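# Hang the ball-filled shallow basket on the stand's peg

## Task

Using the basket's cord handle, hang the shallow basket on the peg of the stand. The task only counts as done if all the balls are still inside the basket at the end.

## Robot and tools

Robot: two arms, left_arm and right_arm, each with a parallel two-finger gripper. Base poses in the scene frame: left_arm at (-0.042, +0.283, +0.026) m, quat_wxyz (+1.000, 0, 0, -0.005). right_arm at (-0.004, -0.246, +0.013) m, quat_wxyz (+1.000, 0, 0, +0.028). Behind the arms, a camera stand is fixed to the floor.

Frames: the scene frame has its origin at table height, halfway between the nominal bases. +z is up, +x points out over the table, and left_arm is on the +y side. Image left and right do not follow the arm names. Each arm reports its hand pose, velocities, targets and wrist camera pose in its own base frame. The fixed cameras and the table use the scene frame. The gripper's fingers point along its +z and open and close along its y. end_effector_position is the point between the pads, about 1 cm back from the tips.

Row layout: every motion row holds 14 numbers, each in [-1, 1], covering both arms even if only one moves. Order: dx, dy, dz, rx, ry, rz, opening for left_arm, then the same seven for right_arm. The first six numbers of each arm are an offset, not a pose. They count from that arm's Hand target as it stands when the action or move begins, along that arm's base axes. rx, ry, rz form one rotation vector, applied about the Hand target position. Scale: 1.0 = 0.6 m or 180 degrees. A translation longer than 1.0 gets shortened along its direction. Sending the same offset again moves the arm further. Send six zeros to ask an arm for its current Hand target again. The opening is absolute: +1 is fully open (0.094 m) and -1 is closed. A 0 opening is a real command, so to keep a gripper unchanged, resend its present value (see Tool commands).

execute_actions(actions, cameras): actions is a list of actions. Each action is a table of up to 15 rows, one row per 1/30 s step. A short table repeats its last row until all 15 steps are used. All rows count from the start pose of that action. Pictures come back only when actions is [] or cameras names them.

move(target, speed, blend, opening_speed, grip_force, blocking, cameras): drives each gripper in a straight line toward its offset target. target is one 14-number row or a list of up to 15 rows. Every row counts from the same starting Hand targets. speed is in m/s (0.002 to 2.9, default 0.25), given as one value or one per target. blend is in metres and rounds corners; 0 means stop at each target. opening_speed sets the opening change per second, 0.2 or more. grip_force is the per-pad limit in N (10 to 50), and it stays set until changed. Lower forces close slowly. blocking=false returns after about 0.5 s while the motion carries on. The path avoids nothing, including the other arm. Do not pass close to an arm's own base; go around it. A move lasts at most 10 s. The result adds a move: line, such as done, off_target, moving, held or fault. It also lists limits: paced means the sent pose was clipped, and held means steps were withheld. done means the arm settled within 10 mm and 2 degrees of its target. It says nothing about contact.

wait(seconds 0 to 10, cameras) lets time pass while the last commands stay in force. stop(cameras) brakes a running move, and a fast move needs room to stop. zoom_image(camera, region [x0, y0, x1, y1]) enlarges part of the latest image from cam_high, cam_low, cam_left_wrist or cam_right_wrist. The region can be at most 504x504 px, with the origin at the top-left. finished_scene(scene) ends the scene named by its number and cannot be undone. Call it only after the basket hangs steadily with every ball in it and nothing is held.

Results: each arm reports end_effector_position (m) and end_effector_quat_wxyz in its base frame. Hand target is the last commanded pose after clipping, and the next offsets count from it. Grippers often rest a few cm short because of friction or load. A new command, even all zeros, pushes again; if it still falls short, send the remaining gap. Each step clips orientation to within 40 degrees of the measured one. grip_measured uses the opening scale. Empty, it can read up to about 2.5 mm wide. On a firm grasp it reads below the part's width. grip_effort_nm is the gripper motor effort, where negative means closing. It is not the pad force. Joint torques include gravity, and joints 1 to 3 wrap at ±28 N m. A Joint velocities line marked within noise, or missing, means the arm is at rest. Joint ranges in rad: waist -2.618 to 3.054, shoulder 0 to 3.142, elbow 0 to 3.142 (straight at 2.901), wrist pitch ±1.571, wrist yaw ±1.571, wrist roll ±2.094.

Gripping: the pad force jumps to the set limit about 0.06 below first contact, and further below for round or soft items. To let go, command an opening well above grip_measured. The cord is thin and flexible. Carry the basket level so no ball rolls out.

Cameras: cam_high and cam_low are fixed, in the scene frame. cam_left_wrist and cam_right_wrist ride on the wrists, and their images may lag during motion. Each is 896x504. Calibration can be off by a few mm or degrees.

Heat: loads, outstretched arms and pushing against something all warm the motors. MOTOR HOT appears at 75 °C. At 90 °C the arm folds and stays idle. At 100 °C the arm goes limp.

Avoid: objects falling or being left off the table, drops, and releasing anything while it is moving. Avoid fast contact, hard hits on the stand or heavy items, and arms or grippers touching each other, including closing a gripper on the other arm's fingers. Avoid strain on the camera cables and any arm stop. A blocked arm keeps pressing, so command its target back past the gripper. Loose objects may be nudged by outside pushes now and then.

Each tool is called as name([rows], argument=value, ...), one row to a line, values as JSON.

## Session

execute_actions(actions=[])

zoom_image(camera="cam_high", region=[350, 150, 570, 350])

zoom_image(camera="cam_low", region=[380, 150, 580, 310])

Scene clock: 0.00 s.
left_arm: end_effector_position=(+0.3793, +0.0249, +0.1512) grip_measured=+1.000 grip_effort_nm=n/a end_effector_quat_wxyz=(+0.695, -0.050, +0.716, +0.042) | right_arm: end_effector_position=(+0.3463, -0.0380, +0.1435) grip_measured=+1.000 grip_effort_nm=n/a end_effector_quat_wxyz=(+0.698, +0.114, +0.706, -0.033)
Joint positions: left_arm=[0.002 1.549 0.216 1.303 -0.128 -0.013 0.094] | right_arm=[-0.011 1.503 0.088 1.39 0.196 0.117 0.094]
Joint velocities: within noise
Joint torques (N m): no reading
Motor temperatures (°C): left_arm=[31 25 35 31 28 26 26] | right_arm=[24 29 35 24 27 24 24]
Heat: left arm: 35 °C; right arm: 35 °C.
Hand target: left_arm +0.3811, +0.0249, +0.1598; +0.705, -0.050, +0.706, +0.042 | right_arm +0.3478, -0.0380, +0.1498; +0.705, +0.114, +0.699, -0.032
Tool commands: left_gripper/opening=+1.0 right_gripper/opening=+1.0
camera_calibration:
cam_left_wrist: T_world_to_cam=[[0.0951106, -0.983735, 0.152382, -0.0394727], [-0.405231, -0.178079, -0.896703, 0.32527], [0.909253, 0.0235361, -0.415577, -0.16925], [0, 0, 0, 1]] pos_world=[0.289455, 0.0230768, 0.227349]
cam_right_wrist: T_world_to_cam=[[-0.249168, -0.968279, 0.0187425, 0.0402686], [-0.389607, 0.0825027, -0.917278, 0.302081], [0.886635, -0.235859, -0.397805, -0.148421], [0, 0, 0, 1]] pos_world=[0.259322, -0.0209377, 0.217295]

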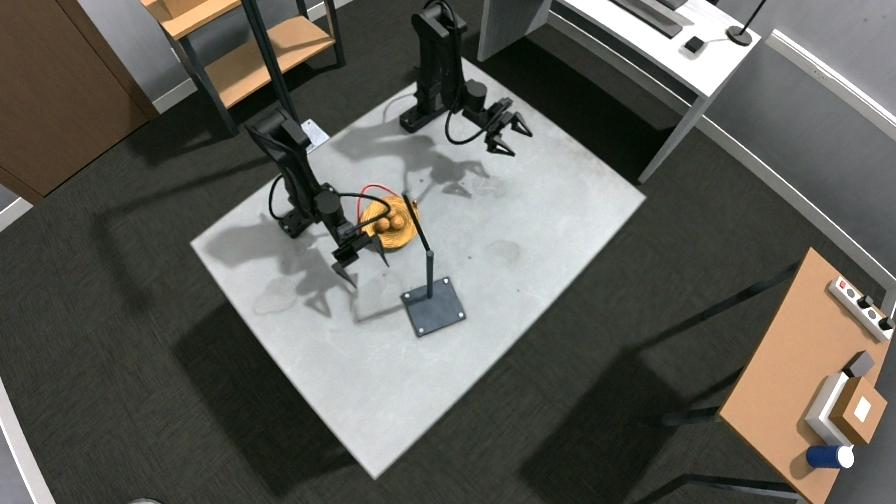

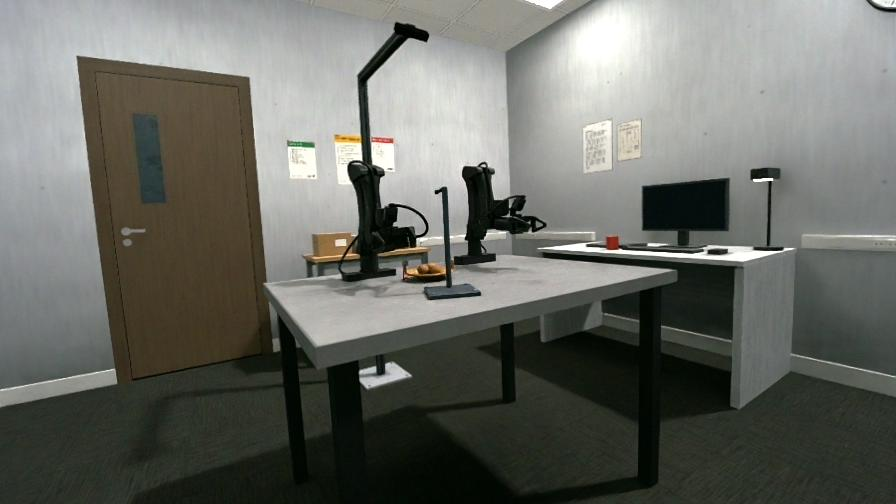

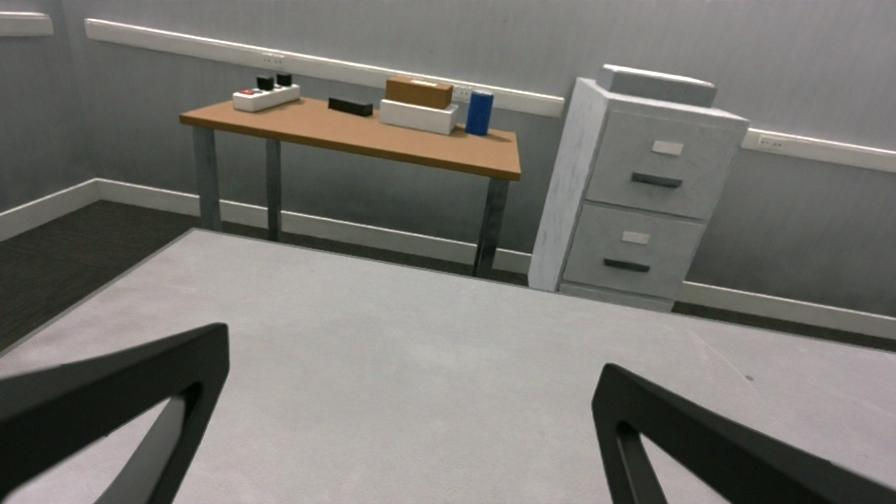

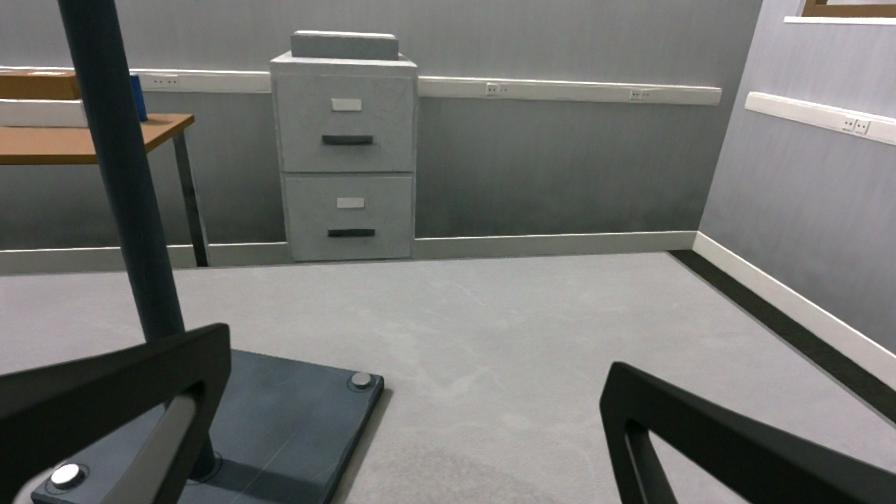

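Scaled by 2.291 from the camera's 896x504 image, which has a finer 1280x720 frame.

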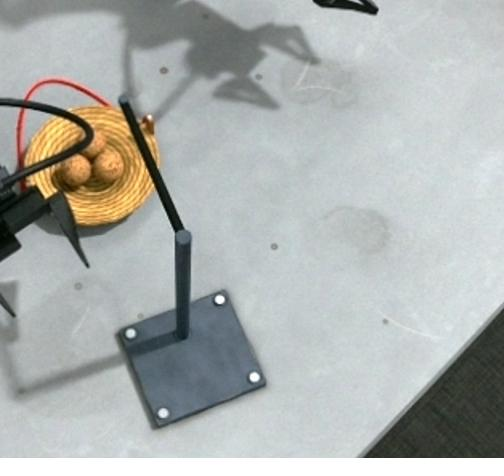

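Scaled by 2.520 from the camera's 896x504 image, which has a finer 1280x720 frame.

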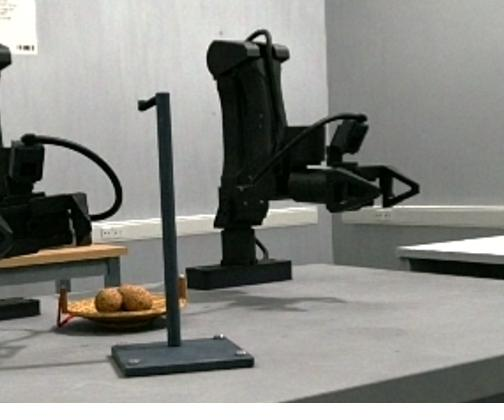

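move(target=[-0.4602,-0.4557,0.2003,0.1358,0.23,-0.3925,0.0,-0.0667,-0.3417,0.1917,0,0,-0.145,0.0], cameras=["all"])

zoom_image(camera="cam_left_wrist", region=[160, 20, 560, 330])

zoom_image(camera="cam_high", region=[330, 150, 530, 350])

Scene clock: 11.80 s.
left_arm: end_effector_position=(+0.1061, -0.2448, +0.2661) grip_measured=+0.002 grip_effort_nm=-0.11 end_effector_quat_wxyz=(+0.309, +0.513, +0.776, -0.198) | right_arm: end_effector_position=(+0.3050, -0.2402, +0.2512) grip_measured=+0.002 grip_effort_nm=-0.09 end_effector_quat_wxyz=(+0.671, +0.274, +0.662, -0.189)
Joint positions: left_arm=[-1.176 0.968 1.193 -1.044 -0.015 0 0.047] | right_arm=[-0.672 1.121 0.481 0.614 -0.005 0.117 0.047]
Joint torques (N m): left_arm=[-0.25 -0.8 8.88 1.83 0.08 -0.09] | right_arm=[-0.4 -2.67 8.65 1.55 -0.11 0.02]
Heat: left arm: 37 °C; right arm: 36 °C.
Hand target: left_arm +0.1049, -0.2485, +0.2799; +0.319, +0.510, +0.771, -0.211 | right_arm +0.3077, -0.2430, +0.2648; +0.680, +0.269, +0.655, -0.190
Off the commanded pose: left_arm 0.014 m, 2 deg | right_arm 0.014 m, 1 deg.
move: off_target (left_arm, right_arm)
camera_calibration:
cam_left_wrist: T_world_to_cam=[[-0.879126, -0.462722, 0.11413, -0.05522], [-0.472753, 0.816349, -0.331782, 0.369922], [0.0603534, -0.345634, -0.936427, 0.271477], [0, 0, 0, 1]] pos_world=[0.109952, -0.233705, 0.383254]
cam_right_wrist: T_world_to_cam=[[-0.652961, -0.75726, 0.0141344, 0.00706425], [-0.312611, 0.252462, -0.915717, 0.418364], [0.689867, -0.602346, -0.401575, -0.143705], [0, 0, 0, 1]] pos_world=[0.234535, -0.186832, 0.325294]

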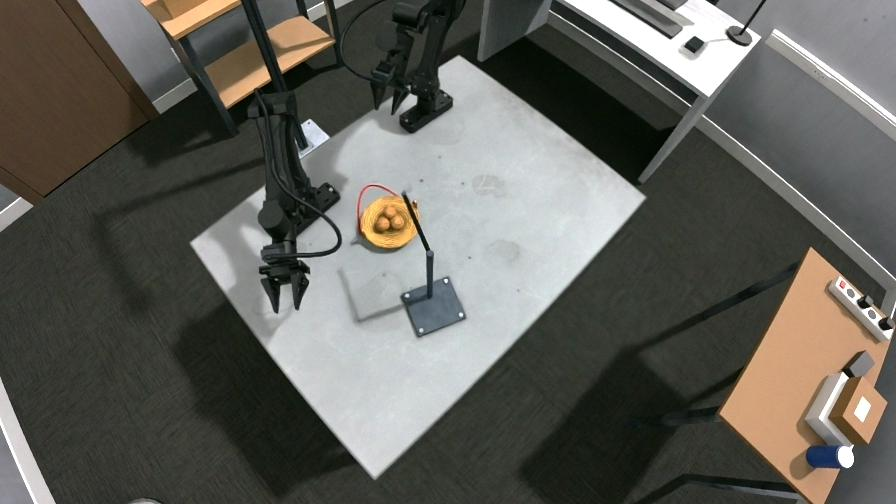

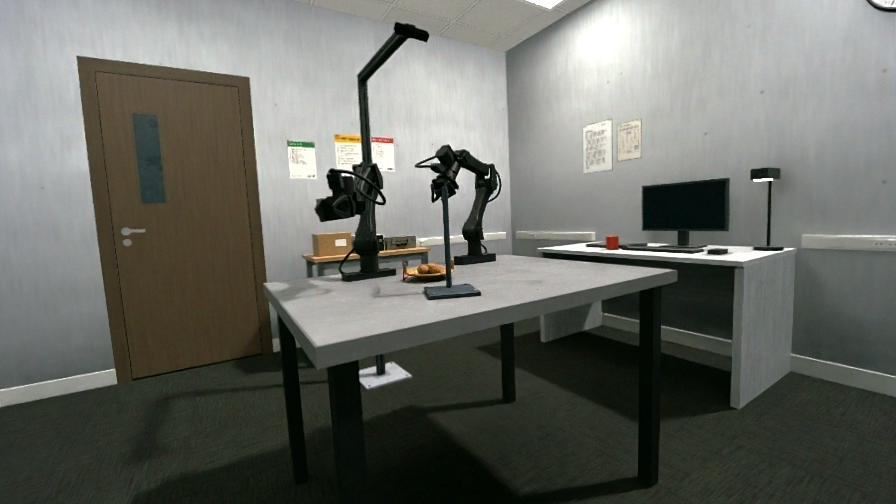

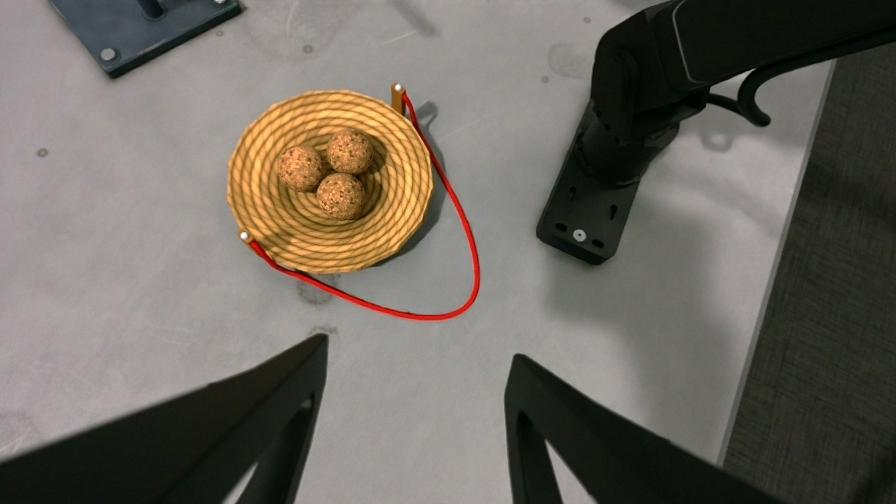

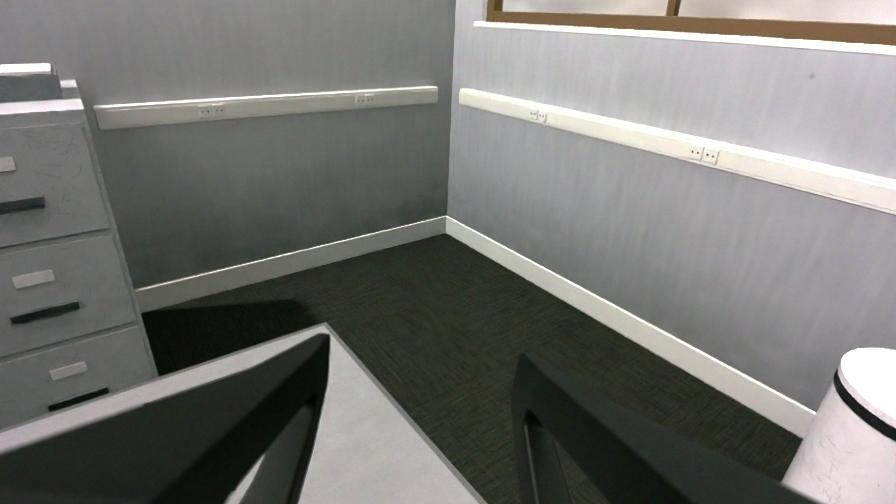

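Scaled by 1.260 from the camera's 896x504 image, which has a finer 1280x720 frame.

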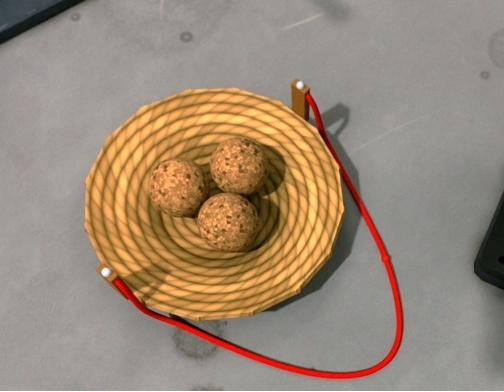

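Scaled by 2.520 from the camera's 896x504 image, which has a finer 1280x720 frame.

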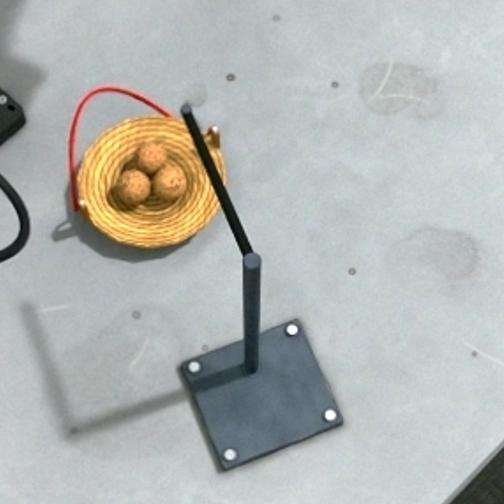

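move(target=[0.2635,0.1725,-0.0165,-0.2192,-0.1216,0.063,0.0,-0.2462,0.505,0.0253,-0.0192,0.2663,0.371,0.0], cameras=["cam_left_wrist","cam_right_wrist"])

Scene clock: 27.10 s.
left_arm: end_effector_position=(+0.2648, -0.1440, +0.2709) grip_measured=+0.002 grip_effort_nm=-0.11 end_effector_quat_wxyz=(+0.627, +0.323, +0.632, -0.322) | right_arm: end_effector_position=(+0.1611, +0.0580, +0.2715) grip_measured=+0.002 grip_effort_nm=-0.09 end_effector_quat_wxyz=(+0.362, -0.237, +0.896, +0.097)
Joint positions: left_arm=[0.008 0.819 0.425 0.382 0.954 0.007 0.047] | right_arm=[-0.101 0.708 1.187 -1.383 -0.417 -0.472 0.047]
Joint torques (N m): left_arm=[0.23 -0.39 6.15 2.21 0.18 -0.09] | right_arm=[0.55 2.25 6.97 1.1 -0.26 0.1]
Heat: left arm: 39 °C; right arm: 39 °C.
Hand target: left_arm +0.2631, -0.1449, +0.2701; +0.627, +0.327, +0.627, -0.326 | right_arm +0.1601, +0.0600, +0.2800; +0.370, -0.239, +0.892, +0.098
Off the commanded pose: left_arm 0.002 m, 1 deg | right_arm 0.009 m, 1 deg.
move: done
camera_calibration:
cam_left_wrist: T_world_to_cam=[[-0.823537, -0.548406, 0.145046, 0.0949424], [-0.332312, 0.259177, -0.906861, 0.4025], [0.459735, -0.795034, -0.395684, -0.0157463], [0, 0, 0, 1]] pos_world=[0.219183, -0.0647708, 0.34501]
cam_right_wrist: T_world_to_cam=[[0.544323, -0.830153, 0.120657, -0.0788726], [-0.751529, -0.546481, -0.369545, 0.28553], [0.372715, 0.110475, -0.921346, 0.294232], [0, 0, 0, 1]] pos_world=[0.147851, 0.0580549, 0.386122]
Images, in order (width x height): cam_left_wrist 896x504, cam_right_wrist 896x504.

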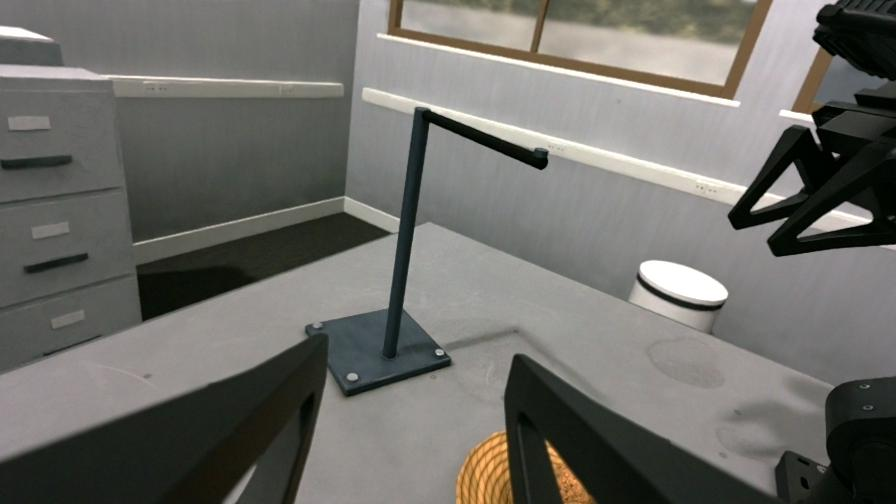

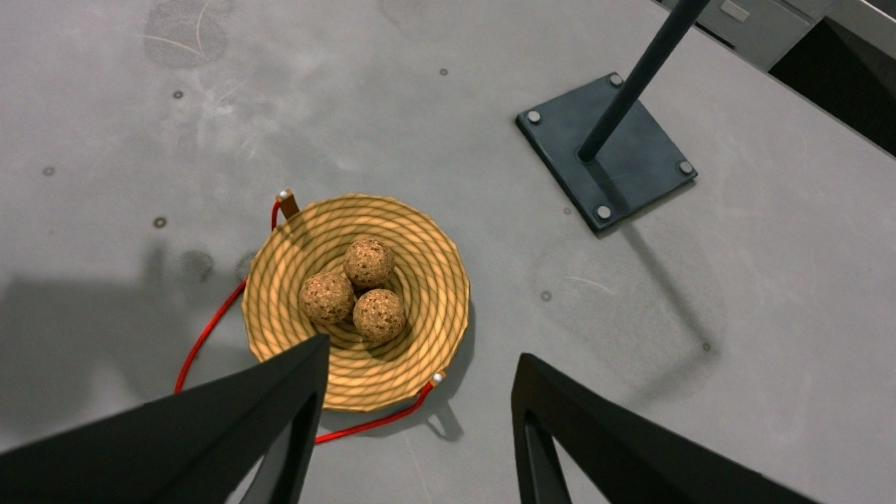

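zoom_image(camera="cam_left_wrist", region=[390, 90, 570, 200])

zoom_image(camera="cam_right_wrist", region=[490, 0, 720, 250])

Scaled by 2.800 from the camera's 896x504 image, which has a finer 1280x720 frame.

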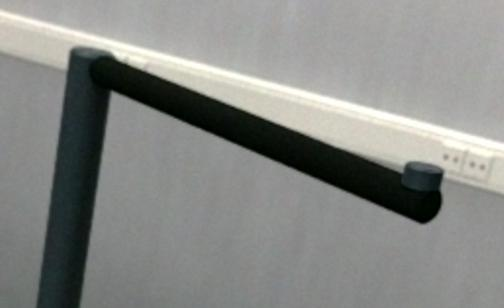

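Scaled by 2.016 from the camera's 896x504 image, which has a finer 1280x720 frame.

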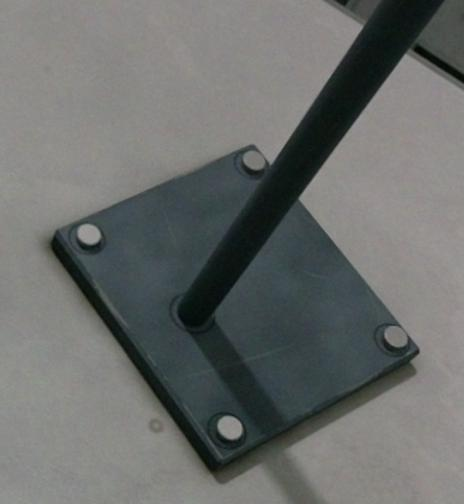

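move(target=[0,0,0,0,0,0,0.0,-0.1502,0.175,-0.1833,-0.1917,0.1676,0.2001,0.0], cameras=["cam_left_wrist","cam_right_wrist","cam_high"])

Scene clock: 36.67 s.
left_arm: end_effector_position=(+0.2648, -0.1440, +0.2711) grip_measured=+0.002 grip_effort_nm=-0.11 end_effector_quat_wxyz=(+0.627, +0.323, +0.632, -0.322) | right_arm: end_effector_position=(+0.0728, +0.1637, +0.1650) grip_measured=+0.002 grip_effort_nm=-0.09 end_effector_quat_wxyz=(+0.000, -0.554, +0.833, -0.007)
Joint positions: left_arm=[0.008 0.819 0.425 0.383 0.955 0.006 0.047] | right_arm=[1.158 1.237 1.187 -1.528 0.011 -0.016 0.047]
Joint torques (N m): left_arm=[0.14 -0.34 6.08 2.23 0.2 -0.09] | right_arm=[0.54 -2.89 6.38 0.15 -0.13 -0.04]
Heat: left arm: 39 °C; right arm: 38 °C.
Hand target: left_arm +0.2630, -0.1450, +0.2701; +0.627, +0.327, +0.627, -0.326 | right_arm +0.0699, +0.1650, +0.1700; +0.000, -0.559, +0.829, +0.000
Off the commanded pose: left_arm 0.002 m, 1 deg | right_arm 0.006 m, 1 deg.
move: done
camera_calibration:
cam_left_wrist: T_world_to_cam=[[-0.823814, -0.548044, 0.144839, 0.09507], [-0.331734, 0.258914, -0.907147, 0.402636], [0.459656, -0.795369, -0.395102, -0.015873], [0, 0, 0, 1]] pos_world=[0.219184, -0.0647706, 0.345209]
cam_right_wrist: T_world_to_cam=[[0.963422, -0.2624, 0.0544467, -0.0426935], [-0.262714, -0.88465, 0.385196, 0.132762], [-0.0529092, -0.38541, -0.921227, 0.329492], [0, 0, 0, 1]] pos_world=[0.0934434, 0.233235, 0.254722]
Images, in order (width x height): cam_high 896x504, cam_left_wrist 896x504, cam_right_wrist 896x504.

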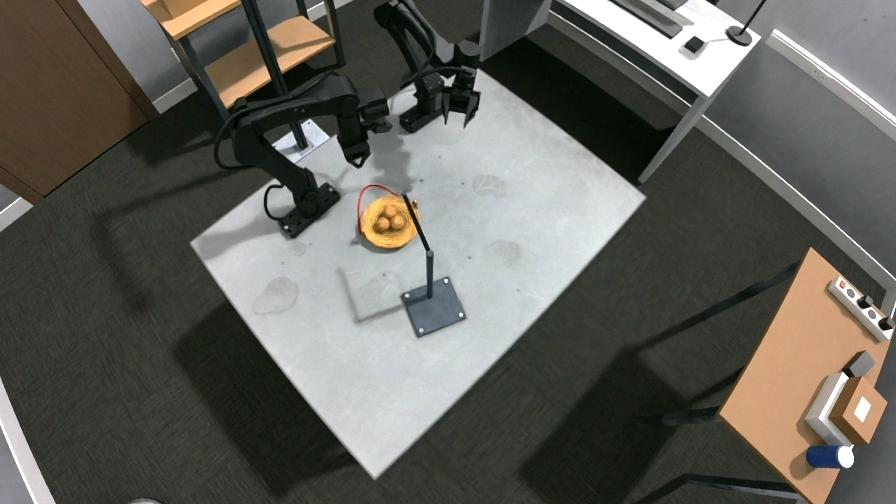

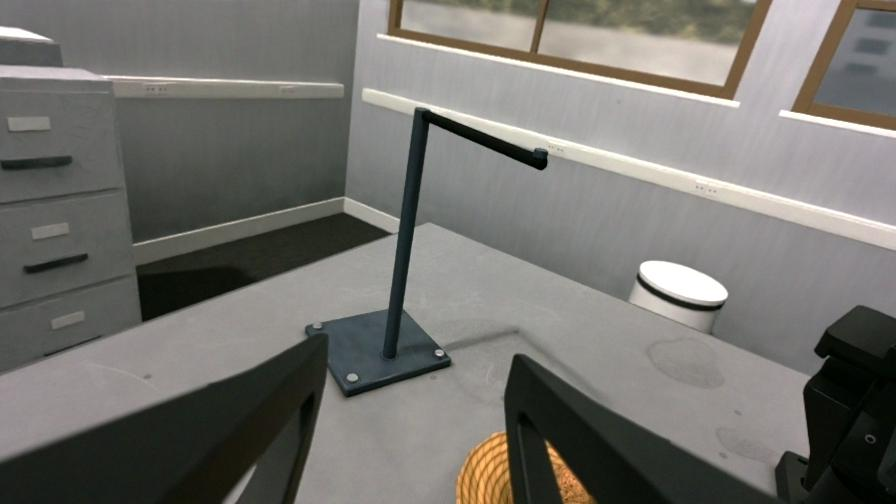

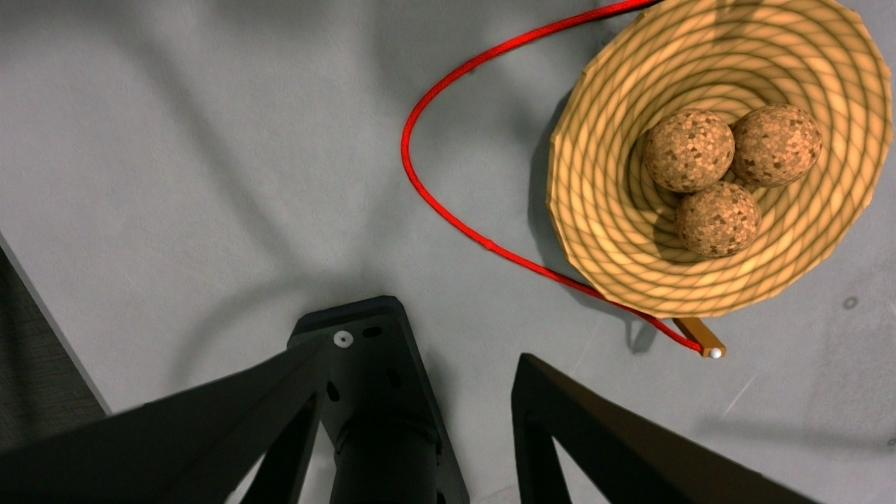

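move(target=[0,0,0,0,0,0,0.0,-0.0007,0.035,-0.1833,0,0,0,0.0], speed=0.15, cameras=["cam_right_wrist"])

Scene clock: 43.50 s.
left_arm: end_effector_position=(+0.2648, -0.1440, +0.2711) grip_measured=+0.002 grip_effort_nm=-0.11 end_effector_quat_wxyz=(+0.627, +0.323, +0.632, -0.322) | right_arm: end_effector_position=(+0.0711, +0.1820, +0.0626) grip_measured=+0.002 grip_effort_nm=-0.10 end_effector_quat_wxyz=(-0.002, -0.559, +0.829, -0.007)
Joint positions: left_arm=[0.008 0.819 0.425 0.383 0.955 0.006 0.047] | right_arm=[1.201 1.318 0.833 -1.098 0.009 0.015 0.047]
Joint torques (N m): left_arm=[0.21 -0.4 6.08 2.22 0.19 -0.07] | right_arm=[0.51 -2.95 4.42 0.45 -0.12 0.09]
Motor temperatures (°C): left_arm=[31 25 39 36 28 26 26] | right_arm=[24 29 38 26 27 24 24]
Heat: left arm: 39 °C; right arm: 38 °C.
Hand target: left_arm +0.2630, -0.1450, +0.2701; +0.627, +0.327, +0.627, -0.326 | right_arm +0.0695, +0.1860, +0.0600; +0.000, -0.559, +0.829, +0.000
Off the commanded pose: left_arm 0.002 m, 1 deg | right_arm 0.005 m, 1 deg.
move: done
camera_calibration:
cam_right_wrist: T_world_to_cam=[[0.966692, -0.25053, 0.0523521, -0.033026], [-0.250821, -0.886611, 0.388599, 0.18727], [-0.0509399, -0.388787, -0.919918, 0.242485], [0, 0, 0, 1]] pos_world=[0.0912494, 0.252037, 0.152023]
Images, in order (width x height): cam_right_wrist 896x504.

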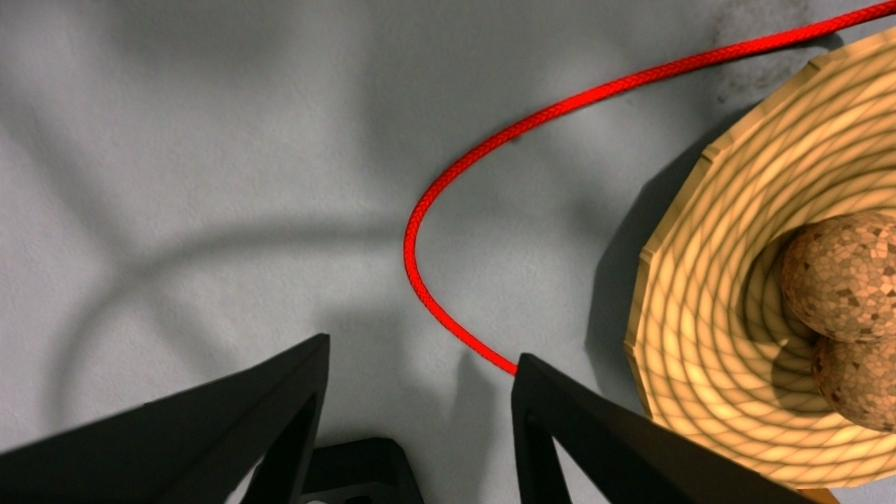

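move(target=[0,0,0,0,0,0,0.0,-0.005,0.0065,-0.0833,0,0,0,0.0], speed=0.08, cameras=["cam_right_wrist"])

Scene clock: 47.33 s.
left_arm: end_effector_position=(+0.2648, -0.1440, +0.2711) grip_measured=+0.002 grip_effort_nm=-0.10 end_effector_quat_wxyz=(+0.627, +0.323, +0.632, -0.322) | right_arm: end_effector_position=(+0.0683, +0.1859, +0.0123) grip_measured=+0.002 grip_effort_nm=-0.09 end_effector_quat_wxyz=(-0.003, -0.559, +0.829, -0.007)
Joint positions: left_arm=[0.008 0.819 0.425 0.383 0.955 0.006 0.047] | right_arm=[1.222 1.41 0.69 -0.864 0.009 0.035 0.047]
Joint torques (N m): left_arm=[0.2 -0.39 6.12 2.22 0.18 -0.08] | right_arm=[0.5 -3.37 4.14 0.47 -0.12 0.08]
Heat: left arm: 39 °C; right arm: 37 °C.
Hand target: left_arm +0.2630, -0.1450, +0.2701; +0.627, +0.327, +0.627, -0.326 | right_arm +0.0665, +0.1898, +0.0100; +0.000, -0.559, +0.829, +0.000
Off the commanded pose: left_arm 0.002 m, 1 deg | right_arm 0.005 m, 1 deg.
move: done
camera_calibration:
cam_right_wrist: T_world_to_cam=[[0.966711, -0.250432, 0.0524714, -0.0267177], [-0.250727, -0.886242, 0.389501, 0.209505], [-0.051041, -0.389691, -0.91953, 0.197736], [0, 0, 0, 1]] pos_world=[0.0884495, 0.256037, 0.101623]
Images, in order (width x height): cam_right_wrist 896x504.

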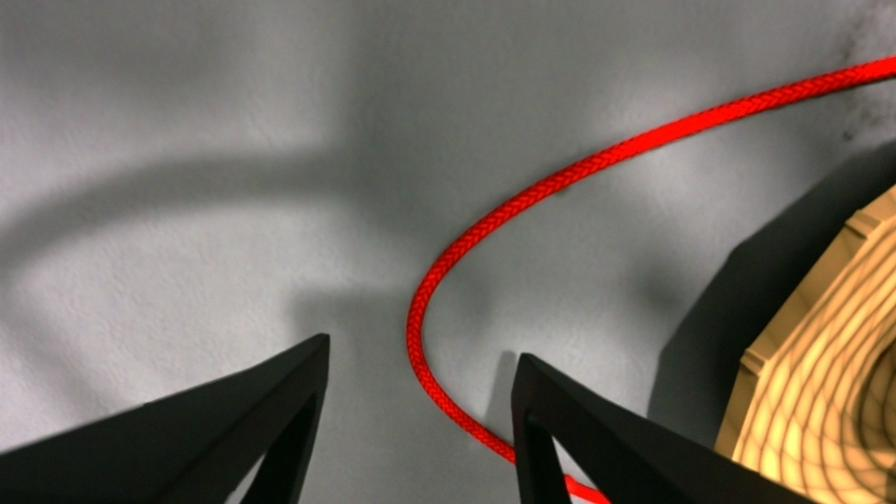

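move(target=[0,0,0,0,0,0,0.0,-0.0035,-0.0035,-0.0175,0,0,0,0.0], speed=0.04, cameras=["cam_right_wrist"])

Scene clock: 51.00 s.
left_arm: end_effector_position=(+0.2648, -0.1440, +0.2711) grip_measured=+0.002 grip_effort_nm=-0.10 end_effector_quat_wxyz=(+0.627, +0.323, +0.632, -0.322) | right_arm: end_effector_position=(+0.0663, +0.1842, +0.0018) grip_measured=+0.002 grip_effort_nm=-0.09 end_effector_quat_wxyz=(-0.003, -0.559, +0.829, -0.007)
Joint positions: left_arm=[0.008 0.819 0.425 0.383 0.955 0.006 0.047] | right_arm=[1.228 1.424 0.655 -0.814 0.009 0.042 0.047]
Joint torques (N m): left_arm=[0.23 -0.39 6.15 2.22 0.2 -0.1] | right_arm=[0.55 -3.41 4 0.45 -0.11 0.08]
Heat: left arm: 40 °C; right arm: 37 °C.
Hand target: left_arm +0.2630, -0.1450, +0.2701; +0.627, +0.327, +0.627, -0.326 | right_arm +0.0644, +0.1878, -0.0004; +0.000, -0.559, +0.829, +0.000
Off the commanded pose: left_arm 0.002 m, 1 deg | right_arm 0.005 m, 1 deg.
move: done
camera_calibration:
cam_right_wrist: T_world_to_cam=[[0.966704, -0.25042, 0.052663, -0.0247091], [-0.250817, -0.886423, 0.389031, 0.211556], [-0.0507396, -0.389287, -0.919718, 0.187257], [0, 0, 0, 1]] pos_world=[0.0864494, 0.254237, 0.0912232]
Images, in order (width x height): cam_right_wrist 896x504.

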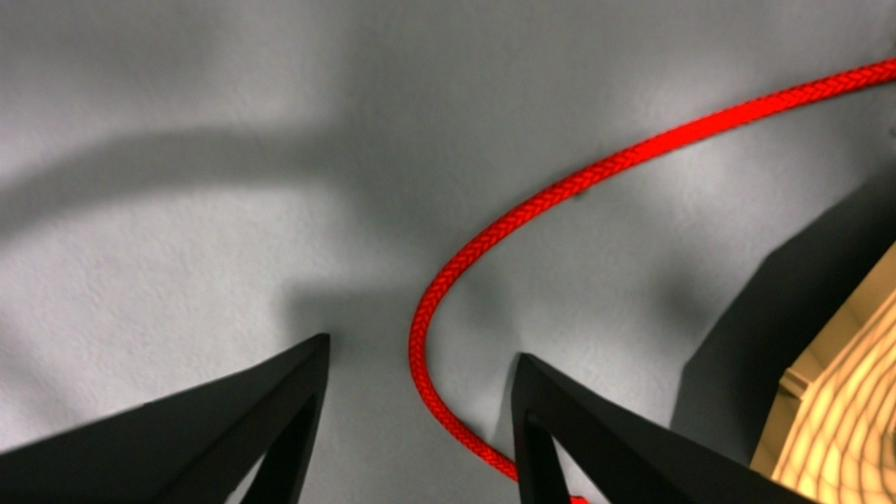

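move(target=[0,0,0,0,0,0,0.0,0,0,-0.0035,0,0,0,0.0], speed=0.03)

move(target=[0,0,0,0,0,0,0.0,0,0,0,0,0,0,-1.0], opening_speed=0.4, grip_force=[50,35], cameras=["cam_right_wrist"])

Scene clock: 52.63 s.
left_arm: end_effector_position=(+0.2648, -0.1440, +0.2711) grip_measured=+0.002 grip_effort_nm=-0.10 end_effector_quat_wxyz=(+0.627, +0.323, +0.632, -0.322) | right_arm: end_effector_position=(+0.0662, +0.1840, -0.0003) grip_measured=+0.002 grip_effort_nm=-0.09 end_effector_quat_wxyz=(-0.003, -0.559, +0.829, -0.008)
Joint positions: left_arm=[0.008 0.819 0.425 0.383 0.955 0.006 0.047] | right_arm=[1.228 1.43 0.649 -0.804 0.009 0.042 0.047]
Joint torques (N m): left_arm=[0.18 -0.39 6.16 2.24 0.19 -0.07] | right_arm=[0.57 -3.4 3.96 0.48 -0.12 0.09]
Heat: left arm: 40 °C; right arm: 37 °C.
Hand target: left_arm +0.2630, -0.1450, +0.2701; +0.627, +0.327, +0.627, -0.326 | right_arm +0.0644, +0.1877, -0.0026; +0.000, -0.559, +0.829, +0.000
Off the commanded pose: left_arm 0.002 m, 1 deg | right_arm 0.005 m, 1 deg.
move: done

Scene clock: 55.33 s.
left_arm: end_effector_position=(+0.2648, -0.1440, +0.2711) grip_measured=+0.002 grip_effort_nm=-0.11 end_effector_quat_wxyz=(+0.627, +0.323, +0.632, -0.322) | right_arm: end_effector_position=(+0.0663, +0.1844, -0.0003) grip_measured=-0.941 grip_effort_nm=-0.74 end_effector_quat_wxyz=(-0.002, -0.559, +0.829, -0.007)
Joint positions: left_arm=[0.008 0.819 0.425 0.383 0.955 0.006 0.047] | right_arm=[1.228 1.43 0.649 -0.802 0.009 0.042 0.003]
Joint torques (N m): left_arm=[0.21 -0.35 6.09 2.23 0.18 -0.09] | right_arm=[0.57 -3.44 3.97 0.47 -0.12 0.08]
Heat: left arm: 40 °C; right arm: 37 °C.
Hand target: left_arm +0.2630, -0.1450, +0.2701; +0.627, +0.327, +0.627, -0.326 | right_arm +0.0644, +0.1877, -0.0026; +0.000, -0.559, +0.829, +0.000
Off the commanded pose: left_arm 0.002 m, 1 deg | right_arm 0.004 m, 1 deg.
grip_force (N): 50, 35
move: done
camera_calibration:
cam_right_wrist: T_world_to_cam=[[0.966577, -0.2509, 0.0526995, -0.0244184], [-0.251305, -0.886555, 0.388413, 0.212681], [-0.050732, -0.388675, -0.919977, 0.18527], [0, 0, 0, 1]] pos_world=[0.0864492, 0.254437, 0.0891229]
Images, in order (width x height): cam_right_wrist 896x504.

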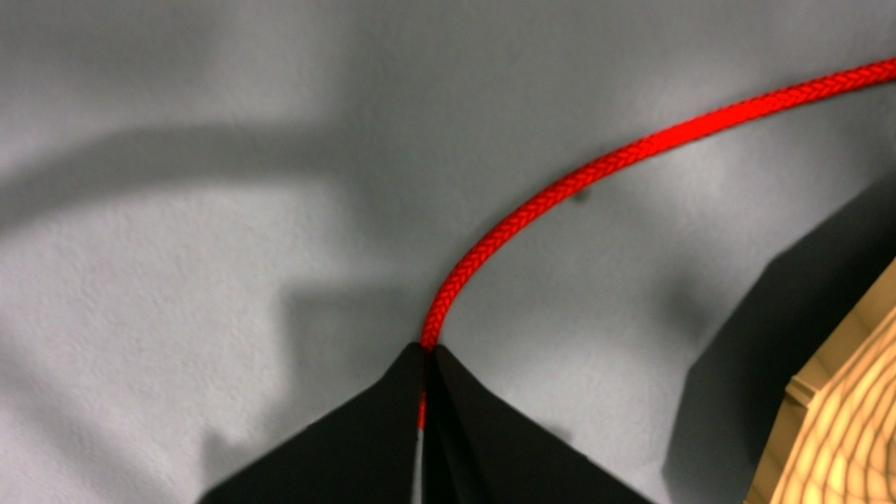

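move([
  [0,0,0,0,0,0,0.0,0.066,-0.0212,0.271,-0.0208,-0.0515,0,-1.0],
  [0,0,0,0,0,0,0.0,0.161,-0.0512,0.3627,-0.0416,-0.103,0,-1.0],
  [0,0,0,0,0,0,0.0,0.256,-0.0812,0.4043,-0.0728,-0.1803,0,-1.0],
], speed=0.1, blend=0.03, cameras=["all"])

zoom_image(camera="cam_high", region=[330, 150, 530, 350])

Scene clock: 63.87 s.
left_arm: end_effector_position=(+0.2648, -0.1440, +0.2711) grip_measured=+0.002 grip_effort_nm=-0.11 end_effector_quat_wxyz=(+0.627, +0.323, +0.632, -0.322) | right_arm: end_effector_position=(+0.2094, +0.1346, +0.2308) grip_measured=-0.942 grip_effort_nm=-0.77 end_effector_quat_wxyz=(+0.145, -0.543, +0.789, -0.248)
Joint positions: left_arm=[0.008 0.819 0.425 0.383 0.955 0.006 0.047] | right_arm=[0.972 1.362 1.421 -1.525 0.574 -0.264 0.003]
Joint torques (N m): left_arm=[0.24 -0.31 6.09 2.24 0.2 -0.08] | right_arm=[-0.51 -3.6 7.13 0.63 0.5 -0.01]
Heat: left arm: 40 °C; right arm: 37 °C.
Hand target: left_arm +0.2630, -0.1450, +0.2701; +0.627, +0.327, +0.627, -0.326 | right_arm +0.2180, +0.1390, +0.2400; +0.168, -0.533, +0.791, -0.249
Off the commanded pose: left_arm 0.002 m, 1 deg | right_arm 0.013 m, 3 deg.
grip_force (N): 50, 35
move: off_target (right_arm)
camera_calibration:
cam_left_wrist: T_world_to_cam=[[-0.823814, -0.548044, 0.144839, 0.09507], [-0.331734, 0.258914, -0.907147, 0.402636], [0.459656, -0.795369, -0.395102, -0.015873], [0, 0, 0, 1]] pos_world=[0.219184, -0.0647706, 0.345209]
cam_right_wrist: T_world_to_cam=[[0.802738, -0.153879, 0.576137, -0.286979], [-0.445841, -0.796482, 0.408465, 0.138629], [0.396028, -0.584755, -0.707971, 0.269742], [0, 0, 0, 1]] pos_world=[0.18535, 0.223989, 0.299684]

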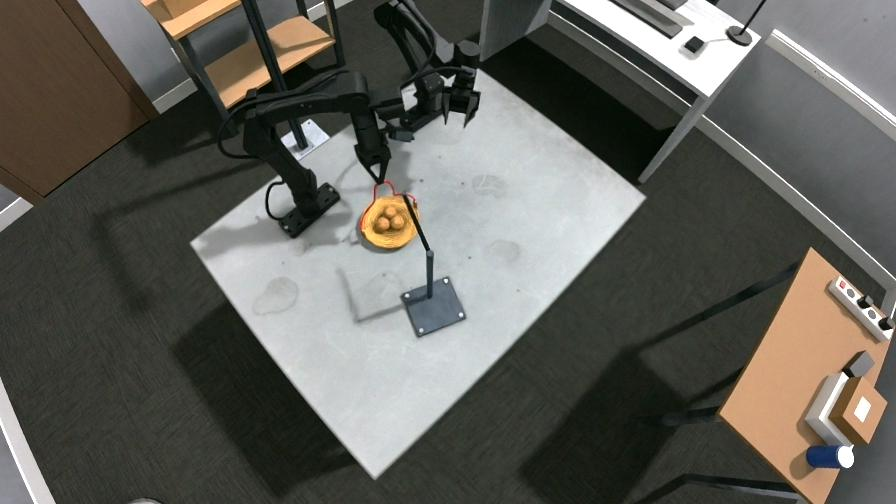

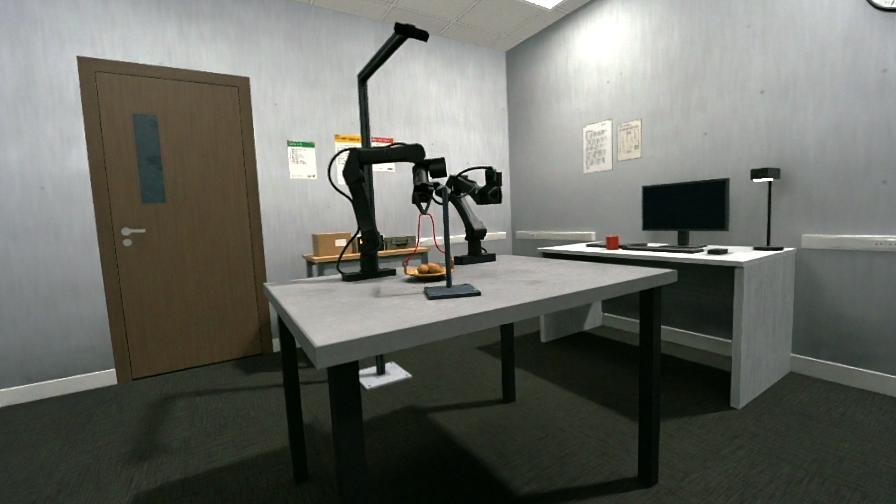

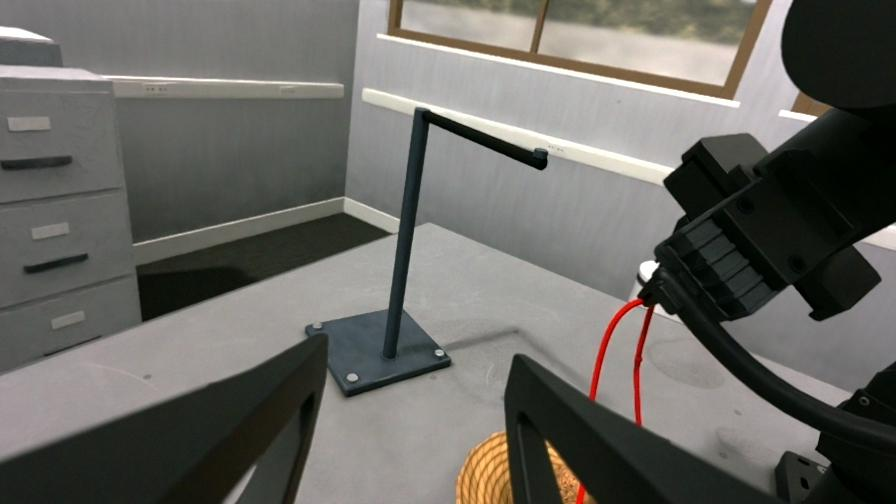

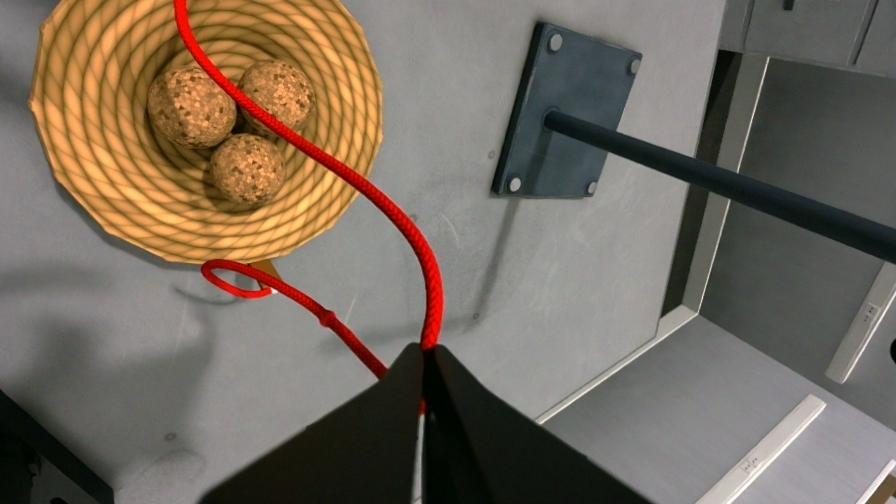

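Scaled by 2.520 from the camera's 896x504 image, which has a finer 1280x720 frame.

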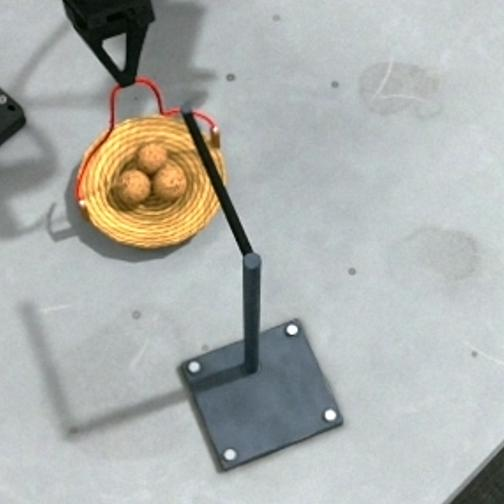

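move(target=[0,0,0,0,0,0,0.0,0.013,0,0.045,0,0,0,-1.0], speed=0.04, cameras=["cam_left_wrist","cam_right_wrist","cam_low"])

zoom_image(camera="cam_low", region=[370, 160, 510, 310])

Scene clock: 66.20 s.
left_arm: end_effector_position=(+0.2648, -0.1440, +0.2711) grip_measured=+0.002 grip_effort_nm=-0.11 end_effector_quat_wxyz=(+0.627, +0.323, +0.632, -0.322) | right_arm: end_effector_position=(+0.2228, +0.1410, +0.2590) grip_measured=-0.943 grip_effort_nm=-0.76 end_effector_quat_wxyz=(+0.163, -0.538, +0.790, -0.244)
Joint positions: left_arm=[0.008 0.819 0.425 0.383 0.955 0.006 0.047] | right_arm=[0.941 1.407 1.569 -1.568 0.575 -0.303 0.003]
Joint torques (N m): left_arm=[0.28 -0.39 6.08 2.23 0.19 -0.07] | right_arm=[-0.47 -3.69 7.23 0.4 0.45 0.02]
Heat: left arm: 40 °C; right arm: 37 °C.
Hand target: left_arm +0.2630, -0.1450, +0.2701; +0.627, +0.327, +0.627, -0.326 | right_arm +0.2259, +0.1390, +0.2670; +0.168, -0.533, +0.791, -0.249
Off the commanded pose: left_arm 0.002 m, 1 deg | right_arm 0.009 m, 1 deg.
joint sent to its limit (right arm) — joint 4 (wrist pitch), lower limit. The joint targets still meet the commanded pose.
grip_force (N): 50, 35
move: done
camera_calibration:
cam_left_wrist: T_world_to_cam=[[-0.823814, -0.548044, 0.144839, 0.09507], [-0.331734, 0.258914, -0.907147, 0.402636], [0.459656, -0.795369, -0.395102, -0.015873], [0, 0, 0, 1]] pos_world=[0.219184, -0.0647706, 0.345209]
cam_right_wrist: T_world_to_cam=[[0.787819, -0.16939, 0.592156, -0.311669], [-0.454834, -0.808281, 0.373909, 0.150822], [0.415292, -0.563905, -0.713823, 0.282437], [0, 0, 0, 1]] pos_world=[0.196843, 0.228381, 0.329773]
Images, in order (width x height): cam_low 896x504, cam_left_wrist 896x504, cam_right_wrist 896x504.

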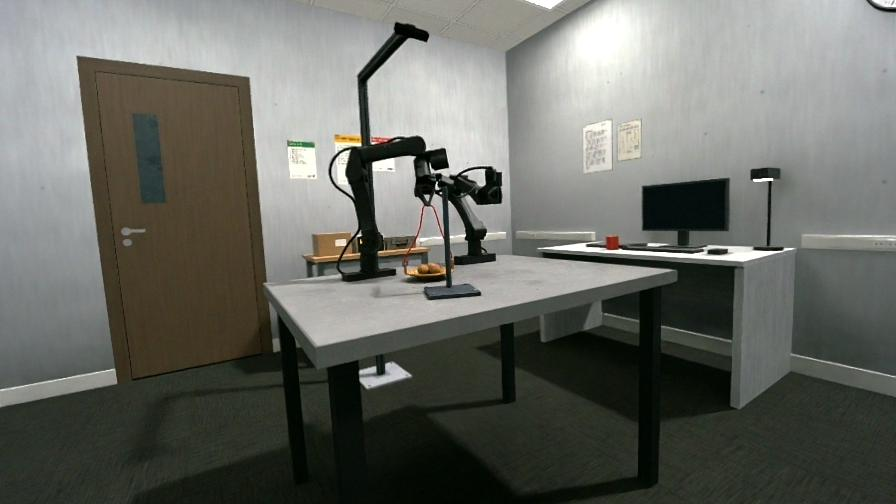

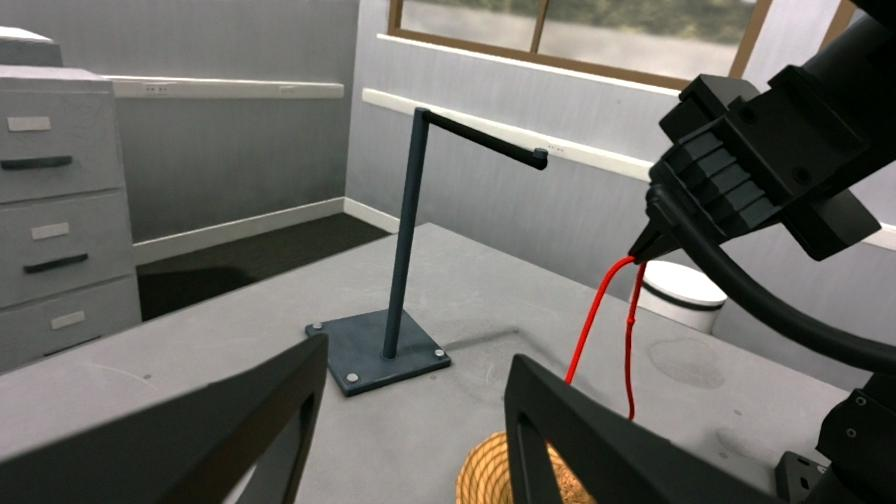

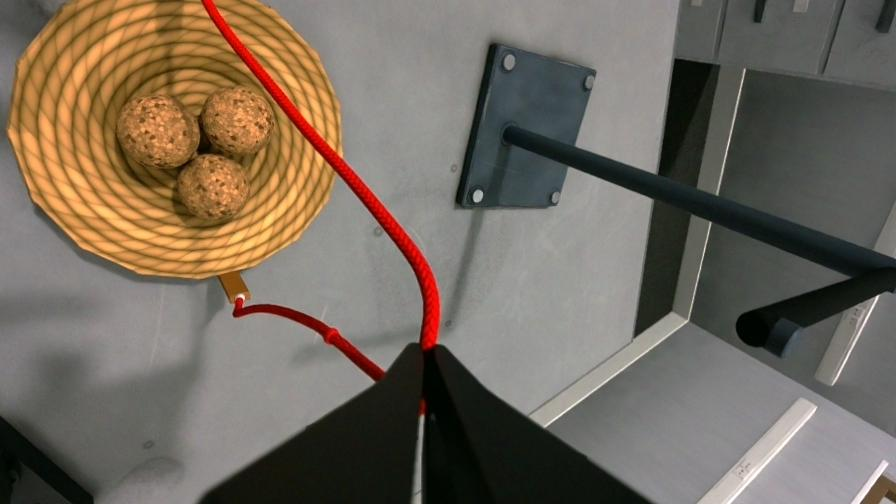

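Scaled by 3.360 from the camera's 896x504 image, which has a finer 1280x720 frame.

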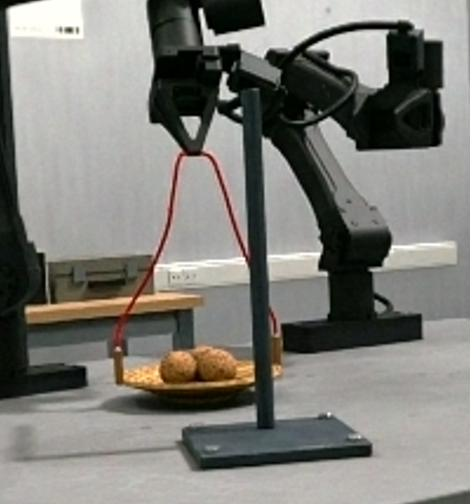

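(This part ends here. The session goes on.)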